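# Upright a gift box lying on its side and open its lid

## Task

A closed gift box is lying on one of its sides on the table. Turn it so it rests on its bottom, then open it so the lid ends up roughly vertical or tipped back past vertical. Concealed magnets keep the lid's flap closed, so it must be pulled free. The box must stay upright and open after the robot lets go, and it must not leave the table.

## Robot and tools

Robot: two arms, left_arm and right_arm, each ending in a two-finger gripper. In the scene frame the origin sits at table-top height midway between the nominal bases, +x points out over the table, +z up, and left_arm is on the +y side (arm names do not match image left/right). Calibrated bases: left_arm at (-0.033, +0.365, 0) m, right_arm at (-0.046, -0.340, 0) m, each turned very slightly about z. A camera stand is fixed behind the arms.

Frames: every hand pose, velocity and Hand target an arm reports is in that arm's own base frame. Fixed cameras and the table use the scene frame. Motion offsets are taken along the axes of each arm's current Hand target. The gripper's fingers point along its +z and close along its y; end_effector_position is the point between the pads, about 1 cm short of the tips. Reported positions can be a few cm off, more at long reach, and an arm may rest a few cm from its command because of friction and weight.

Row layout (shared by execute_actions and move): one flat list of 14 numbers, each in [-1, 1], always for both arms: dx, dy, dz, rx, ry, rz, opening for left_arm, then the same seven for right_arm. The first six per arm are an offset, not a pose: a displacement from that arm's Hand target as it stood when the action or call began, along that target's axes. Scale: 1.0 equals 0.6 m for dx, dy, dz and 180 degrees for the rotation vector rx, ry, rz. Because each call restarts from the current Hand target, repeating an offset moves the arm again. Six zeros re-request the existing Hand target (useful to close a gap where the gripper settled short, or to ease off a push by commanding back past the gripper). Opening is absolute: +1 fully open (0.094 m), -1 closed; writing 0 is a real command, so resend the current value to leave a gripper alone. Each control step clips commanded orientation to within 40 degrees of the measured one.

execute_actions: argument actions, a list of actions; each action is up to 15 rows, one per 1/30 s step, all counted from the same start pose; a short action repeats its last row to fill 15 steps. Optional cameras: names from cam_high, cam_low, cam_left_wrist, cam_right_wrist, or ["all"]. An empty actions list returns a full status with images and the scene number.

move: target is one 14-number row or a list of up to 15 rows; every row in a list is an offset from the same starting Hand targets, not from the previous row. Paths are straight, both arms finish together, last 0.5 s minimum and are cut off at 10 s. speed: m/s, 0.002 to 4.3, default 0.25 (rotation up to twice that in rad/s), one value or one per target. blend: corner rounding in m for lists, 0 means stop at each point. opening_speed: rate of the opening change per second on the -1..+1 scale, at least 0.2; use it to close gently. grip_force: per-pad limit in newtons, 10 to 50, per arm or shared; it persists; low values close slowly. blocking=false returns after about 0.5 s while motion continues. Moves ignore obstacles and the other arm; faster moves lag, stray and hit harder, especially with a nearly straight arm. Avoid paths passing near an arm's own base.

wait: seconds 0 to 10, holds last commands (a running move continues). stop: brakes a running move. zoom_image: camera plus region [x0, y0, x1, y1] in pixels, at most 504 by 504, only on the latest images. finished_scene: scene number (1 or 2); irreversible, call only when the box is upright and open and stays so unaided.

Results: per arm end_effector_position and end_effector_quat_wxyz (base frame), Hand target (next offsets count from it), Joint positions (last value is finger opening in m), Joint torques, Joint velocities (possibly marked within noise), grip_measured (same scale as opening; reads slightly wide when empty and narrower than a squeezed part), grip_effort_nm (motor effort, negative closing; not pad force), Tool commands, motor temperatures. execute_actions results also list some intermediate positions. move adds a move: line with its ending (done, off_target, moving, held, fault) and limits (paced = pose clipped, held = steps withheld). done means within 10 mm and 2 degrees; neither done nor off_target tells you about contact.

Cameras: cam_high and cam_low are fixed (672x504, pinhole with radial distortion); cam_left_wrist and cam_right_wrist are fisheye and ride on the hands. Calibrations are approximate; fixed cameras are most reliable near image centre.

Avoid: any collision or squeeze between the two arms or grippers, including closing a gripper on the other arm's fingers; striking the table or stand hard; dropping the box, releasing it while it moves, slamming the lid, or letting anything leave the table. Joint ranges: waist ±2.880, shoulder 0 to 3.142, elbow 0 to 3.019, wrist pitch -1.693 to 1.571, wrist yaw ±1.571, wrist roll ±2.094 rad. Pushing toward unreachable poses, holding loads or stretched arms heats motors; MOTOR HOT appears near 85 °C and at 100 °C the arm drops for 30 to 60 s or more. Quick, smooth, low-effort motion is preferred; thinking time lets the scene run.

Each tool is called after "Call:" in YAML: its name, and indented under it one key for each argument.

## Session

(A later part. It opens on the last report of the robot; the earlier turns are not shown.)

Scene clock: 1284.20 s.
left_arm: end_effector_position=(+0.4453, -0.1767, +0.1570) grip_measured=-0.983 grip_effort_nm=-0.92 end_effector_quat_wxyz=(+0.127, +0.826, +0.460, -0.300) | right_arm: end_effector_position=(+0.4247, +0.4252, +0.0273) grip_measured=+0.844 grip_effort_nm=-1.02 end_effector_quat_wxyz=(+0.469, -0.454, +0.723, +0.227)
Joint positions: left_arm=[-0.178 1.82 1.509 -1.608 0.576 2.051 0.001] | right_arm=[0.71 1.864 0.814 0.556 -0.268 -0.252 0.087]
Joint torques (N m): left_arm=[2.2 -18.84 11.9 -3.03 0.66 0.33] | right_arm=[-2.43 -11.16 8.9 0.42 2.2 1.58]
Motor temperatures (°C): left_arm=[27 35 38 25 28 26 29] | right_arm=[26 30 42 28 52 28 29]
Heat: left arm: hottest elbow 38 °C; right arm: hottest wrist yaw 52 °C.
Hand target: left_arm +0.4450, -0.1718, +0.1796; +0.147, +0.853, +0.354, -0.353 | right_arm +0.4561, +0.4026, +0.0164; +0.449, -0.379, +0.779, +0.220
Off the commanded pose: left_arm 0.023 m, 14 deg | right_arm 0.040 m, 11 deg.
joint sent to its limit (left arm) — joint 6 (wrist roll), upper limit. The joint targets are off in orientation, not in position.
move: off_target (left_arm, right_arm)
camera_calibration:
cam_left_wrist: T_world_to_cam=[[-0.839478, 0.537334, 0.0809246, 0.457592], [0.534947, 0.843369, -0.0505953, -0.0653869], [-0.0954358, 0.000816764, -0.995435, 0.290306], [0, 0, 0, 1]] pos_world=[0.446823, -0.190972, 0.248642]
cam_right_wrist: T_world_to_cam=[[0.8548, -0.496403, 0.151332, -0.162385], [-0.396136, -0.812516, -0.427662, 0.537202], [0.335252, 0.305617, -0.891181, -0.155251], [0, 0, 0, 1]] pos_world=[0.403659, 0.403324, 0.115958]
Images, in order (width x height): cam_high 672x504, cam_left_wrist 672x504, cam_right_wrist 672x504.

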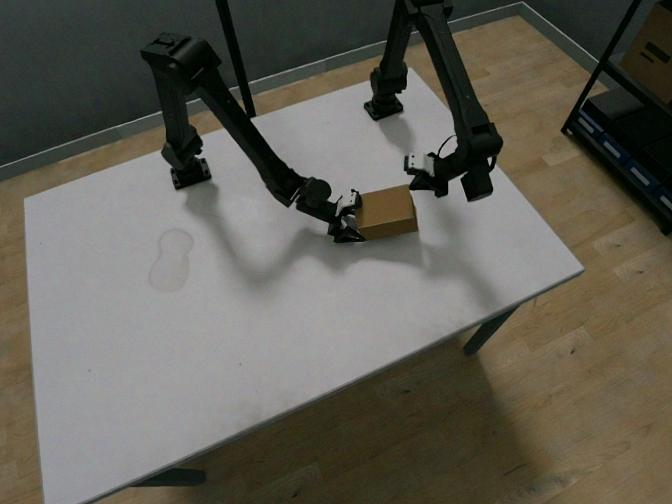

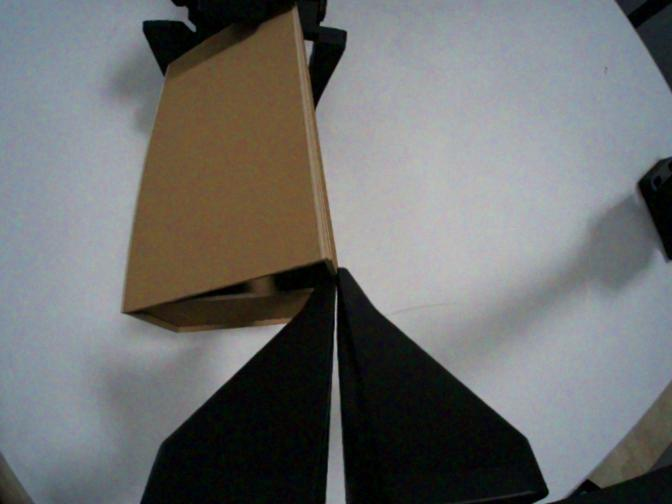

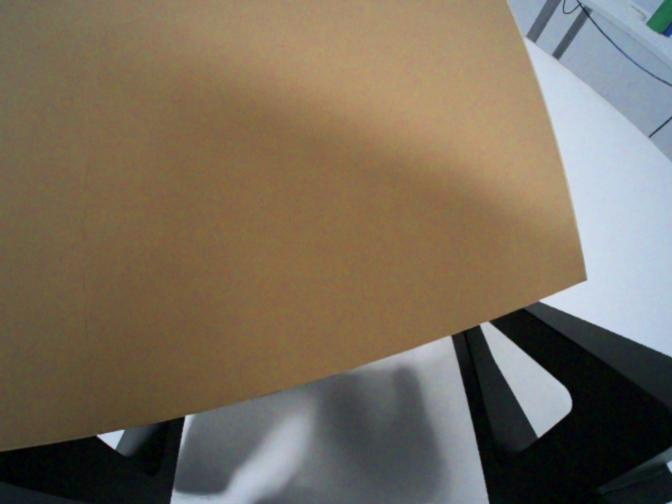

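Call:
move:
  target: [-0.01,0.098,-0.038,0,0,0,-1,0,0,0,0,0,0,0.5]
  speed: 0.08
  cameras: ["cam_left_wrist","cam_right_wrist"]

Call:
zoom_image:
  camera: "cam_left_wrist"
  region: [80, 0, 500, 400]

Scene clock: 1291.80 s.
left_arm: end_effector_position=(+0.4843, -0.1931, +0.1662) grip_measured=-0.983 grip_effort_nm=-0.89 end_effector_quat_wxyz=(+0.145, +0.830, +0.448, -0.299) | right_arm: end_effector_position=(+0.4379, +0.4200, +0.0308) grip_measured=+0.844 grip_effort_nm=-1.03 end_effector_quat_wxyz=(+0.465, -0.406, +0.751, +0.234)
Joint positions: left_arm=[-0.188 1.908 1.661 -1.651 0.604 2.067 0.001] | right_arm=[0.699 1.862 0.827 0.545 -0.233 -0.153 0.087]
Joint torques (N m): left_arm=[0.03 -20.25 14.95 -1.81 1.32 0.17] | right_arm=[-1.49 -11.22 8.38 0.29 0.81 0.47]
Motor temperatures (°C): left_arm=[27 35 39 25 28 26 29] | right_arm=[26 30 42 28 47 28 29]
Heat: left arm: hottest elbow 39 °C; right arm: hottest wrist yaw 47 °C.
Hand target: left_arm +0.4951, -0.2049, +0.2001; +0.147, +0.853, +0.354, -0.353 | right_arm +0.4561, +0.4026, +0.0163; +0.449, -0.379, +0.779, +0.220
Off the commanded pose: left_arm 0.037 m, 13 deg | right_arm 0.029 m, 5 deg.
joint sent to its limit (left arm) — joint 4 (wrist pitch), lower limit; joint 6 (wrist roll), upper limit. The joint targets are off in orientation, not in position.
move: off_target (left_arm, right_arm)
camera_calibration:
cam_left_wrist: T_world_to_cam=[[-0.833832, 0.55045, 0.041572, 0.504854], [0.547366, 0.834214, -0.0669182, -0.0770148], [-0.0715151, -0.0330434, -0.996892, 0.285287], [0, 0, 0, 1]] pos_world=[0.483521, -0.204223, 0.258258]
cam_right_wrist: T_world_to_cam=[[0.815074, -0.573789, 0.0801314, -0.124722], [-0.490486, -0.757024, -0.431668, 0.557729], [0.308348, 0.312538, -0.898466, -0.14592], [0, 0, 0, 1]] pos_world=[0.42021, 0.396255, 0.119644]
Images, in order (width x height): cam_left_wrist 672x504, cam_right_wrist 672x504.

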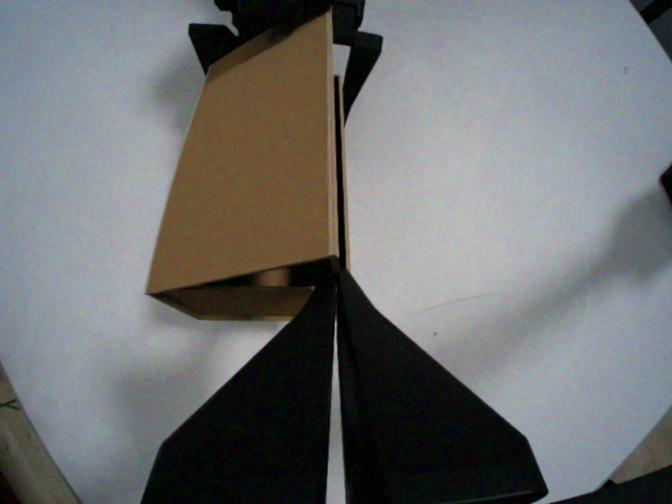

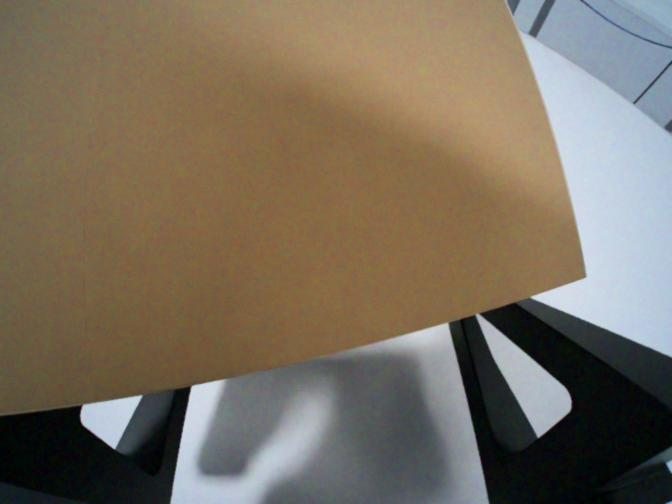

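Scaled by 1.200 from the camera's 672x504 image, which has a finer 960x720 frame.

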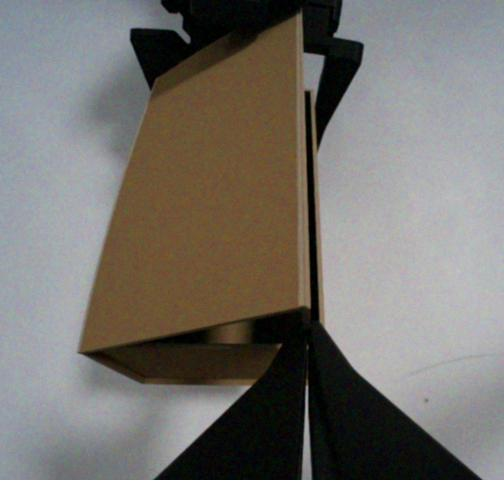

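Call:
move:
  target: [0.015,0.12,-0.005,0,0,0,-1,0,0,0,0,0,0,0.5]
  speed: 0.08
  cameras: ["cam_left_wrist"]

Scene clock: 1295.87 s.
left_arm: end_effector_position=(+0.5329, -0.2318, +0.1618) grip_measured=-0.984 grip_effort_nm=-0.87 end_effector_quat_wxyz=(+0.169, +0.840, +0.421, -0.298) | right_arm: end_effector_position=(+0.4587, +0.3967, +0.0278) grip_measured=+0.845 grip_effort_nm=-1.02 end_effector_quat_wxyz=(+0.460, -0.354, +0.781, +0.229)
Joint positions: left_arm=[-0.228 2.051 1.868 -1.679 0.645 2.083 0.001] | right_arm=[0.656 1.862 0.829 0.531 -0.204 -0.075 0.087]
Joint torques (N m): left_arm=[-0.09 -22.18 16.36 -0.58 1.55 0] | right_arm=[1.67 -10.64 8.51 0.8 -0.44 -0.42]
Heat: left arm: hottest elbow 41 °C; right arm: hottest wrist yaw 44 °C.
Hand target: left_arm +0.5520, -0.2494, +0.1958; +0.147, +0.853, +0.355, -0.353 | right_arm +0.4561, +0.4025, +0.0162; +0.449, -0.379, +0.779, +0.220
Off the commanded pose: left_arm 0.043 m, 10 deg | right_arm 0.013 m, 3 deg.
joint sent to its limit (left arm) — joint 4 (wrist pitch), lower limit; joint 6 (wrist roll), upper limit. The joint targets are off in position and orientation.
move: off_target (left_arm, right_arm)
camera_calibration:
cam_left_wrist: T_world_to_cam=[[-0.811482, 0.584107, -0.017786, 0.572268], [0.58314, 0.807408, -0.0896686, -0.0931783], [-0.0380155, -0.0831362, -0.995813, 0.253436], [0, 0, 0, 1]] pos_world=[0.528356, -0.237963, 0.254198]
Images, in order (width x height): cam_left_wrist 672x504.

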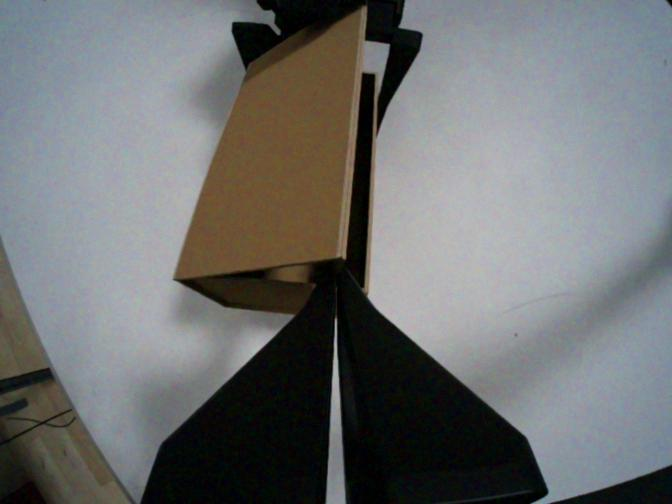

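Call:
move:
  target:
    - [0,0,0,0,0,0,-0.4,0,0,0,0,0,0,0.5]
    - [-0.035,0,0.035,0,0,0,-0.4,0,0,0,0,0,0,0.5]
    - [-0.071,0.082,-0.023,0,0,0,-0.4,0,0,0,0,0,0,0.5]
  speed: 0.08
  cameras: ["cam_left_wrist","cam_right_wrist"]

Scene clock: 1310.23 s.
left_arm: end_effector_position=(+0.5565, -0.2711, +0.1930) grip_measured=-0.401 grip_effort_nm=0.07 end_effector_quat_wxyz=(+0.197, +0.838, +0.422, -0.284) | right_arm: end_effector_position=(+0.4699, +0.3844, +0.0252) grip_measured=+0.845 grip_effort_nm=-1.02 end_effector_quat_wxyz=(+0.455, -0.322, +0.798, +0.229)
Joint positions: left_arm=[-0.274 2.085 2.01 -1.684 0.684 2.002 0.028] | right_arm=[0.632 1.865 0.833 0.519 -0.19 -0.022 0.087]
Joint torques (N m): left_arm=[-1.14 -23.24 17.85 -0.17 1.74 -0.19] | right_arm=[3.43 -11.16 7.98 1.51 -1.04 -0.95]
Motor temperatures (°C): left_arm=[27 37 46 25 30 26 28] | right_arm=[25 30 41 28 38 26 30]
Heat: left arm: hottest elbow 46 °C; right arm: hottest elbow 41 °C.
Hand target: left_arm +0.5725, -0.2989, +0.2358; +0.147, +0.853, +0.354, -0.353 | right_arm +0.4560, +0.4025, +0.0162; +0.449, -0.379, +0.779, +0.220
Off the commanded pose: left_arm 0.053 m, 13 deg | right_arm 0.024 m, 7 deg.
joint sent to its limit (left arm) — joint 4 (wrist pitch), lower limit. The joint targets are off in position and orientation.
move: off_target (left_arm, right_arm)
camera_calibration:
cam_left_wrist: T_world_to_cam=[[-0.824134, 0.561465, -0.0745683, 0.626829], [0.566319, 0.819003, -0.0922892, -0.0595694], [0.00925451, -0.118288, -0.992936, 0.245742], [0, 0, 0, 1]] pos_world=[0.548052, -0.274086, 0.28525]
cam_right_wrist: T_world_to_cam=[[0.711882, -0.702034, -0.0193181, -0.0705061], [-0.64737, -0.64529, -0.405602, 0.574178], [0.27228, 0.301246, -0.913846, -0.127982], [0, 0, 0, 1]] pos_world=[0.456744, 0.359567, 0.11457]
Images, in order (width x height): cam_left_wrist 672x504, cam_right_wrist 672x504.

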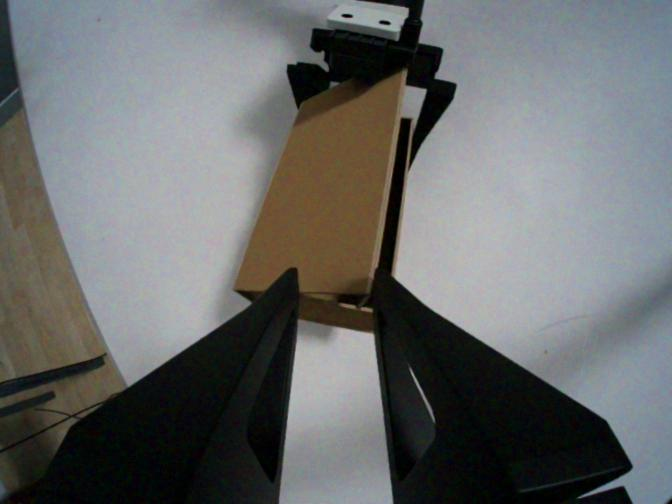

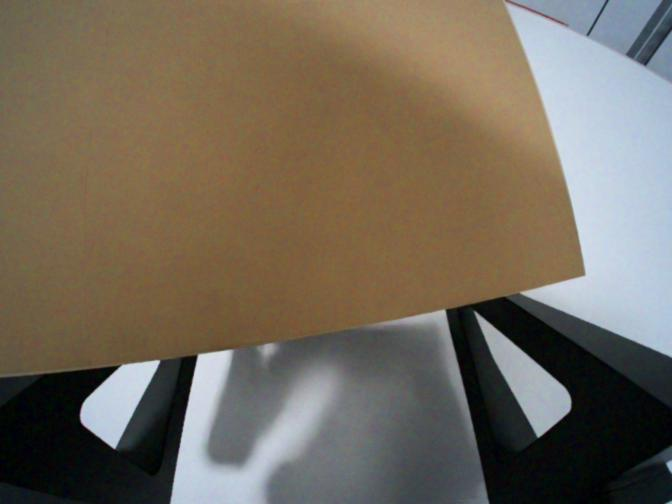

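Call:
move:
  target:
    - [0.075,0,-0.075,0,0,0,-1,0,0,0,0,0,0,0.5]
    - [0.141,-0.003,0.0525,0,0,0,-1,0,0,0,0,0,0,0.5]
  speed: 0.15
  cameras: ["cam_left_wrist"]

Scene clock: 1329.60 s.
left_arm: end_effector_position=(+0.5845, -0.2598, +0.1532) grip_measured=-0.988 grip_effort_nm=-0.61 end_effector_quat_wxyz=(+0.197, +0.844, +0.409, -0.285) | right_arm: end_effector_position=(+0.4800, +0.3778, +0.0204) grip_measured=+0.845 grip_effort_nm=-1.02 end_effector_quat_wxyz=(+0.451, -0.307, +0.808, +0.220)
Joint positions: left_arm=[-0.246 2.19 2.08 -1.684 0.678 2.071 0.001] | right_arm=[0.619 1.877 0.849 0.5 -0.173 -0.009 0.087]
Joint torques (N m): left_arm=[0.5 -20.84 14.75 -0.24 0.92 0.1] | right_arm=[4.25 -11.87 6.58 2.41 -1.74 -1.15]
Motor temperatures (°C): left_arm=[27 37 52 25 32 26 28] | right_arm=[25 30 41 28 36 27 30]
Heat: left arm: hottest elbow 52 °C; right arm: hottest elbow 41 °C.
Hand target: left_arm +0.5979, -0.2708, +0.1535; +0.147, +0.853, +0.355, -0.353 | right_arm +0.4561, +0.4025, +0.0163; +0.449, -0.379, +0.779, +0.220
Off the commanded pose: left_arm 0.017 m, 12 deg | right_arm 0.035 m, 9 deg.
joint sent to its limit (left arm) — joint 4 (wrist pitch), lower limit; joint 6 (wrist roll), upper limit. The joint targets are off in orientation, not in position.
move: off_target (left_arm, right_arm)
camera_calibration:
cam_left_wrist: T_world_to_cam=[[-0.808586, 0.582291, -0.0844139, 0.638387], [0.588232, 0.803211, -0.093993, -0.104936], [0.0130709, -0.125656, -0.991988, 0.202961], [0, 0, 0, 1]] pos_world=[0.575265, -0.261938, 0.24536]
Images, in order (width x height): cam_left_wrist 672x504.

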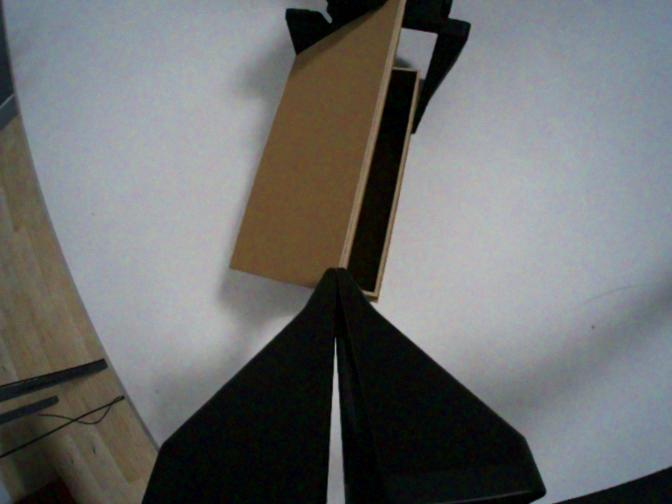

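Call:
move:
  target:
    - [0.076,0,0.03,0,0,0,-1,0,0,0,0,0,0,0.5]
    - [0.0235,0,0.0825,0,0,0,-1,0,0,0,0,0,0,0.5]
  speed: 0.1
  cameras: ["cam_left_wrist"]

Call:
zoom_image:
  camera: "cam_left_wrist"
  region: [200, 100, 450, 320]

Scene clock: 1340.10 s.
left_arm: end_effector_position=(+0.5940, -0.2629, +0.1509) grip_measured=-0.988 grip_effort_nm=-0.61 end_effector_quat_wxyz=(+0.203, +0.845, +0.407, -0.282) | right_arm: end_effector_position=(+0.4804, +0.3771, +0.0200) grip_measured=+0.845 grip_effort_nm=-1.02 end_effector_quat_wxyz=(+0.453, -0.312, +0.807, +0.215)
Joint positions: left_arm=[-0.246 2.215 2.118 -1.684 0.683 2.072 0.001] | right_arm=[0.619 1.877 0.849 0.499 -0.168 -0.024 0.087]
Joint torques (N m): left_arm=[-2.37 -18.9 8.62 -0.2 0.42 0.11] | right_arm=[4.42 -12.04 6.54 2.33 -1.93 -0.99]
Heat: left arm: hottest elbow 51 °C; right arm: hottest elbow 41 °C.
Hand target: left_arm +0.5802, -0.2884, +0.1085; +0.147, +0.853, +0.354, -0.353 | right_arm +0.4561, +0.4026, +0.0164; +0.449, -0.379, +0.779, +0.220
Off the commanded pose: left_arm 0.051 m, 12 deg | right_arm 0.035 m, 8 deg.
joint sent to its limit (left arm) — joint 4 (wrist pitch), lower limit; joint 6 (wrist roll), upper limit. The joint targets are off in orientation, not in position.
move: off_target (left_arm, right_arm)
camera_calibration:
cam_left_wrist: T_world_to_cam=[[-0.807662, 0.581336, -0.0986416, 0.648959], [0.589126, 0.802599, -0.0936213, -0.10897], [0.0247442, -0.133727, -0.990709, 0.190938], [0, 0, 0, 1]] pos_world=[0.583612, -0.26427, 0.242976]
Images, in order (width x height): cam_left_wrist 672x504.

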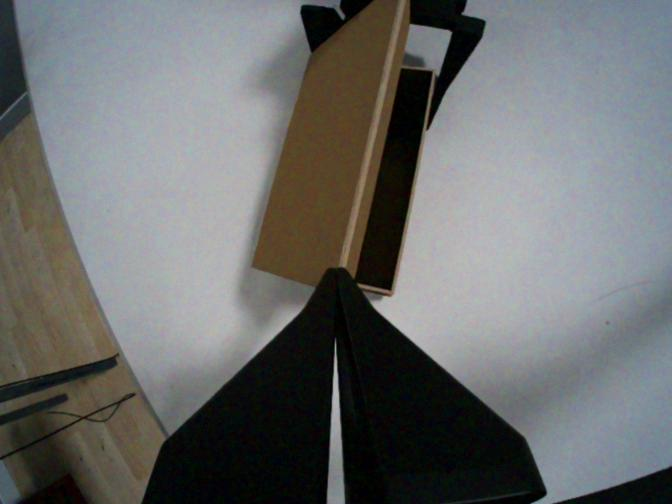

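Scaled by 2.016 from the camera's 672x504 image, which has a finer 960x720 frame.

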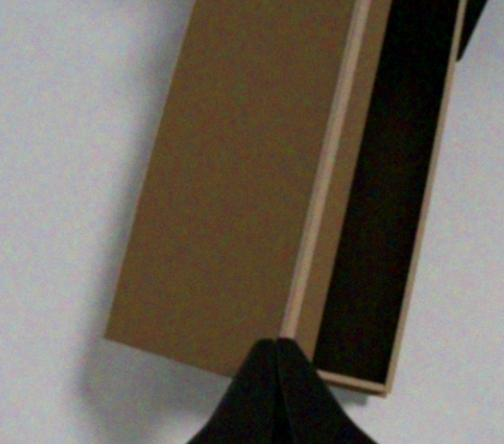

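Call:
move:
  target:
    - [-0.056,0.014,-0.126,0,0,0,-1,0,0,0,0,0,0,0.5]
    - [-0.114,-0.0355,-0.067,0,0,0,-1,0,0,0,0,0,0,0.5]
  speed: 0.15
  cameras: ["cam_left_wrist"]

Scene clock: 1349.60 s.
left_arm: end_effector_position=(+0.5686, -0.2613, +0.1857) grip_measured=-0.989 grip_effort_nm=-0.59 end_effector_quat_wxyz=(+0.209, +0.844, +0.408, -0.280) | right_arm: end_effector_position=(+0.4637, +0.3904, +0.0165) grip_measured=+0.845 grip_effort_nm=-1.02 end_effector_quat_wxyz=(+0.449, -0.367, +0.786, +0.214)
Joint positions: left_arm=[-0.252 2.111 2.032 -1.684 0.692 2.059 0.001] | right_arm=[0.641 1.877 0.842 0.494 -0.207 -0.115 0.087]
Joint torques (N m): left_arm=[-2.84 -23.47 8.29 -0.16 0.86 0.03] | right_arm=[2.84 -11.93 7.41 2.32 -0.32 0.02]
Heat: left arm: hottest elbow 49 °C; right arm: hottest elbow 41 °C.
Hand target: left_arm +0.5509, -0.2878, +0.1854; +0.147, +0.853, +0.354, -0.353 | right_arm +0.4560, +0.4025, +0.0163; +0.449, -0.379, +0.779, +0.220
Off the commanded pose: left_arm 0.032 m, 13 deg | right_arm 0.014 m, 2 deg.
joint sent to its limit (left arm) — joint 4 (wrist pitch), lower limit. The joint targets are off in orientation, not in position.
move: off_target (left_arm, right_arm)
camera_calibration:
cam_left_wrist: T_world_to_cam=[[-0.810525, 0.575406, -0.10935, 0.633117], [0.584776, 0.805518, -0.0957987, -0.0884432], [0.0329605, -0.141593, -0.989376, 0.21936], [0, 0, 0, 1]] pos_world=[0.557647, -0.261997, 0.277789]
Images, in order (width x height): cam_left_wrist 672x504.

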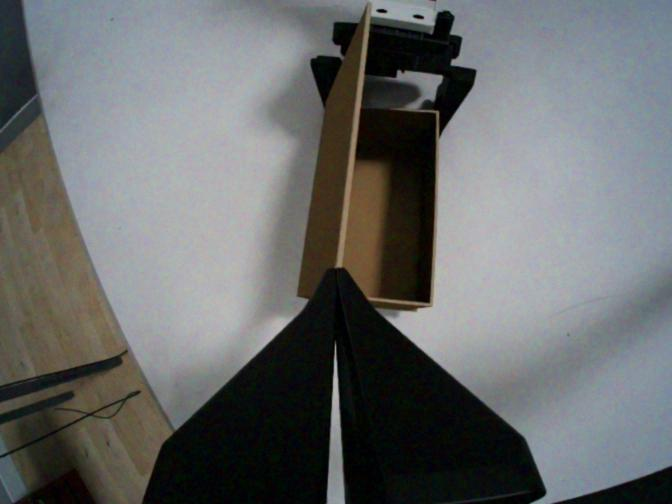

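Call:
move:
  target: [-0.006,0.1,-0.018,0,0,0,-1,0,0,0,0,0,0,0.5]
  speed: 0.08
  cameras: ["cam_left_wrist"]

Scene clock: 1354.07 s.
left_arm: end_effector_position=(+0.6000, -0.2912, +0.1935) grip_measured=-0.989 grip_effort_nm=-0.60 end_effector_quat_wxyz=(+0.226, +0.839, +0.417, -0.269) | right_arm: end_effector_position=(+0.4637, +0.3904, +0.0165) grip_measured=+0.845 grip_effort_nm=-1.02 end_effector_quat_wxyz=(+0.449, -0.367, +0.786, +0.214)
Joint positions: left_arm=[-0.28 2.195 2.196 -1.684 0.71 1.98 0.001] | right_arm=[0.641 1.877 0.842 0.494 -0.207 -0.115 0.087]
Joint torques (N m): left_arm=[-3.02 -21.95 13.83 -0.03 1.14 -0.15] | right_arm=[2.96 -12.1 7.39 2.25 -0.32 0.04]
Heat: left arm: hottest elbow 48 °C; right arm: hottest elbow 41 °C.
Hand target: left_arm +0.5970, -0.3265, +0.1956; +0.147, +0.853, +0.354, -0.353 | right_arm +0.4560, +0.4026, +0.0163; +0.449, -0.379, +0.779, +0.220
Off the commanded pose: left_arm 0.036 m, 15 deg | right_arm 0.014 m, 2 deg.
joint sent to its limit (left arm) — joint 4 (wrist pitch), lower limit. The joint targets are off in orientation, not in position.
move: off_target (left_arm, right_arm)
camera_calibration:
cam_left_wrist: T_world_to_cam=[[-0.825869, 0.546221, -0.139937, 0.683205], [0.56023, 0.823, -0.0938777, -0.0624893], [0.0638897, -0.155927, -0.9857, 0.198324], [0, 0, 0, 1]] pos_world=[0.586575, -0.290828, 0.285227]
Images, in order (width x height): cam_left_wrist 672x504.

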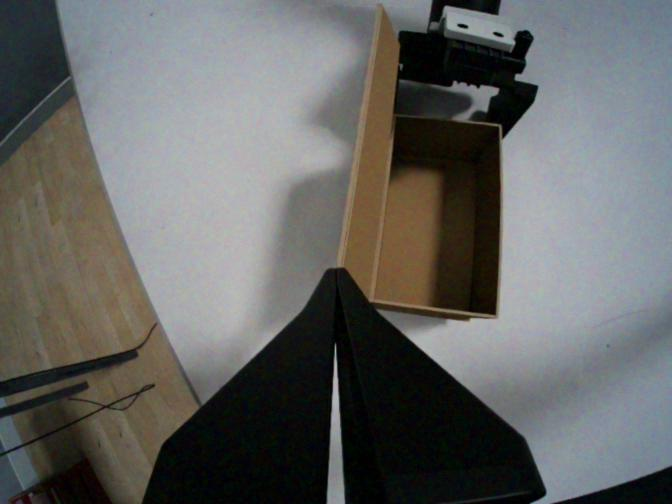

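Call:
move:
  target: [0.015,0.09,0.015,0,0,0,-1,0,0,0,0,0,0,0.5]
  speed: 0.08
  cameras: ["cam_left_wrist"]

Scene clock: 1360.40 s.
left_arm: end_effector_position=(+0.6227, -0.3631, +0.1749) grip_measured=-0.989 grip_effort_nm=-0.60 end_effector_quat_wxyz=(+0.240, +0.838, +0.404, -0.276) | right_arm: end_effector_position=(+0.4603, +0.3944, +0.0166) grip_measured=+0.845 grip_effort_nm=-1.02 end_effector_quat_wxyz=(+0.448, -0.370, +0.784, +0.218)
Joint positions: left_arm=[-0.362 2.36 2.431 -1.684 0.748 1.898 0.001] | right_arm=[0.649 1.877 0.842 0.494 -0.211 -0.113 0.087]
Joint torques (N m): left_arm=[1.08 -24.18 14.94 0.09 0.72 -0.13] | right_arm=[2.49 -11.81 7.43 2.33 -0.17 0]
Heat: left arm: hottest elbow 49 °C; right arm: hottest elbow 41 °C.
Hand target: left_arm +0.6354, -0.3644, +0.1829; +0.147, +0.853, +0.355, -0.353 | right_arm +0.4559, +0.4027, +0.0163; +0.449, -0.379, +0.779, +0.220
Off the commanded pose: left_arm 0.015 m, 15 deg | right_arm 0.009 m, 1 deg.
joint sent to its limit (left arm) — joint 4 (wrist pitch), lower limit. The joint targets are off in orientation, not in position.
move: off_target (left_arm)
camera_calibration:
cam_left_wrist: T_world_to_cam=[[-0.815628, 0.554914, -0.163773, 0.739676], [0.574903, 0.809152, -0.121491, -0.0270774], [0.0651004, -0.193245, -0.978988, 0.151903], [0, 0, 0, 1]] pos_world=[0.608978, -0.359193, 0.266561]
Images, in order (width x height): cam_left_wrist 672x504.

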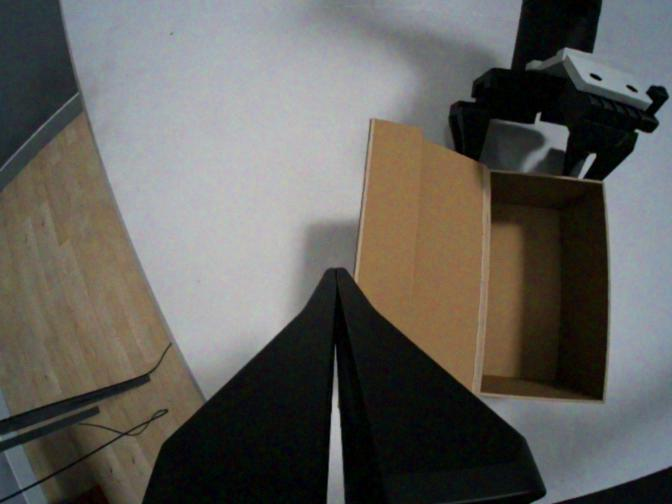

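Call:
move:
  target:
    - [-0.12,0,-0.12,0,0,0,-1,0,0,0,0,0,0,1]
    - [-0.12,0,-0.12,0,0,0,-1,0,0,-0.2,0,0,0,1]
  speed: 0.15
  cameras: ["cam_left_wrist","cam_right_wrist","cam_high"]

Scene clock: 1367.63 s.
left_arm: end_effector_position=(+0.6241, -0.3696, +0.2606) grip_measured=-0.989 grip_effort_nm=-0.60 end_effector_quat_wxyz=(+0.288, +0.818, +0.424, -0.261) | right_arm: end_effector_position=(+0.3916, +0.3288, +0.0741) grip_measured=+0.998 grip_effort_nm=0.11 end_effector_quat_wxyz=(+0.447, -0.380, +0.778, +0.225)
Joint positions: left_arm=[-0.362 2.284 2.504 -1.684 0.792 1.777 0.001] | right_arm=[0.608 1.548 0.595 0.41 -0.27 -0.148 0.094]
Joint torques (N m): left_arm=[2.37 -25.52 14.93 0.36 0.75 -0.16] | right_arm=[0.38 -10.05 6.84 1.65 -0.19 -0.02]
Heat: left arm: hottest elbow 50 °C; right arm: hottest elbow 41 °C.
Hand target: left_arm +0.6353, -0.3645, +0.2846; +0.147, +0.853, +0.355, -0.353 | right_arm +0.3921, +0.3206, +0.0763; +0.448, -0.379, +0.779, +0.220
Off the commanded pose: left_arm 0.027 m, 21 deg | right_arm 0.008 m, 1 deg.
joint sent to its limit (left arm) — joint 4 (wrist pitch), lower limit. The joint targets are off in orientation, not in position.
move: off_target (left_arm)
camera_calibration:
cam_left_wrist: T_world_to_cam=[[-0.850411, 0.470886, -0.234662, 0.76751], [0.510691, 0.846034, -0.153036, 0.0496265], [0.12647, -0.249983, -0.959955, 0.170194], [0, 0, 0, 1]] pos_world=[0.605831, -0.36085, 0.351079]
cam_right_wrist: T_world_to_cam=[[0.782614, -0.620939, 0.0441561, -0.111939], [-0.558726, -0.731936, -0.389995, 0.500081], [0.274482, 0.280544, -0.919758, -0.03875], [0, 0, 0, 1]] pos_world=[0.377649, 0.307391, 0.164331]
Images, in order (width x height): cam_high 672x504, cam_left_wrist 672x504, cam_right_wrist 672x504.

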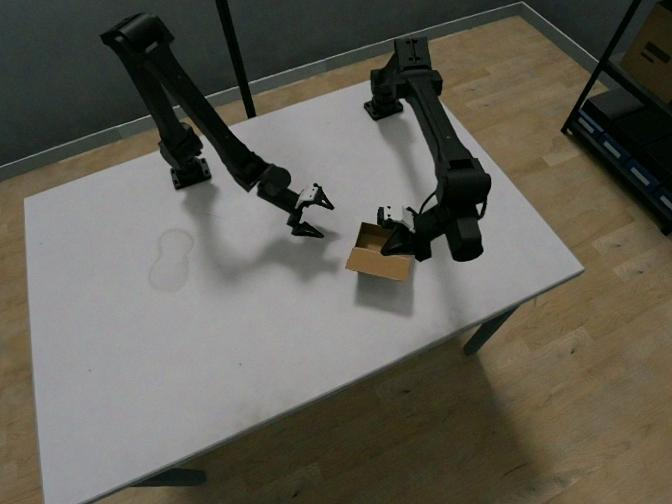

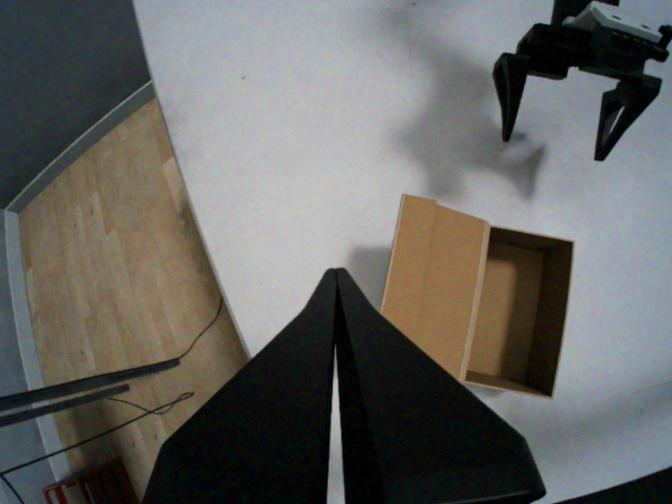

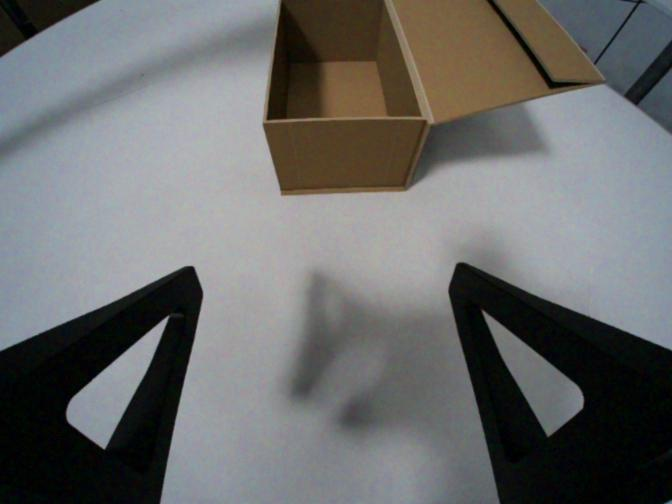

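Open and stable, arms clear.

Call:
finished_scene:
  scene: 2

The scene is finished: the task was done.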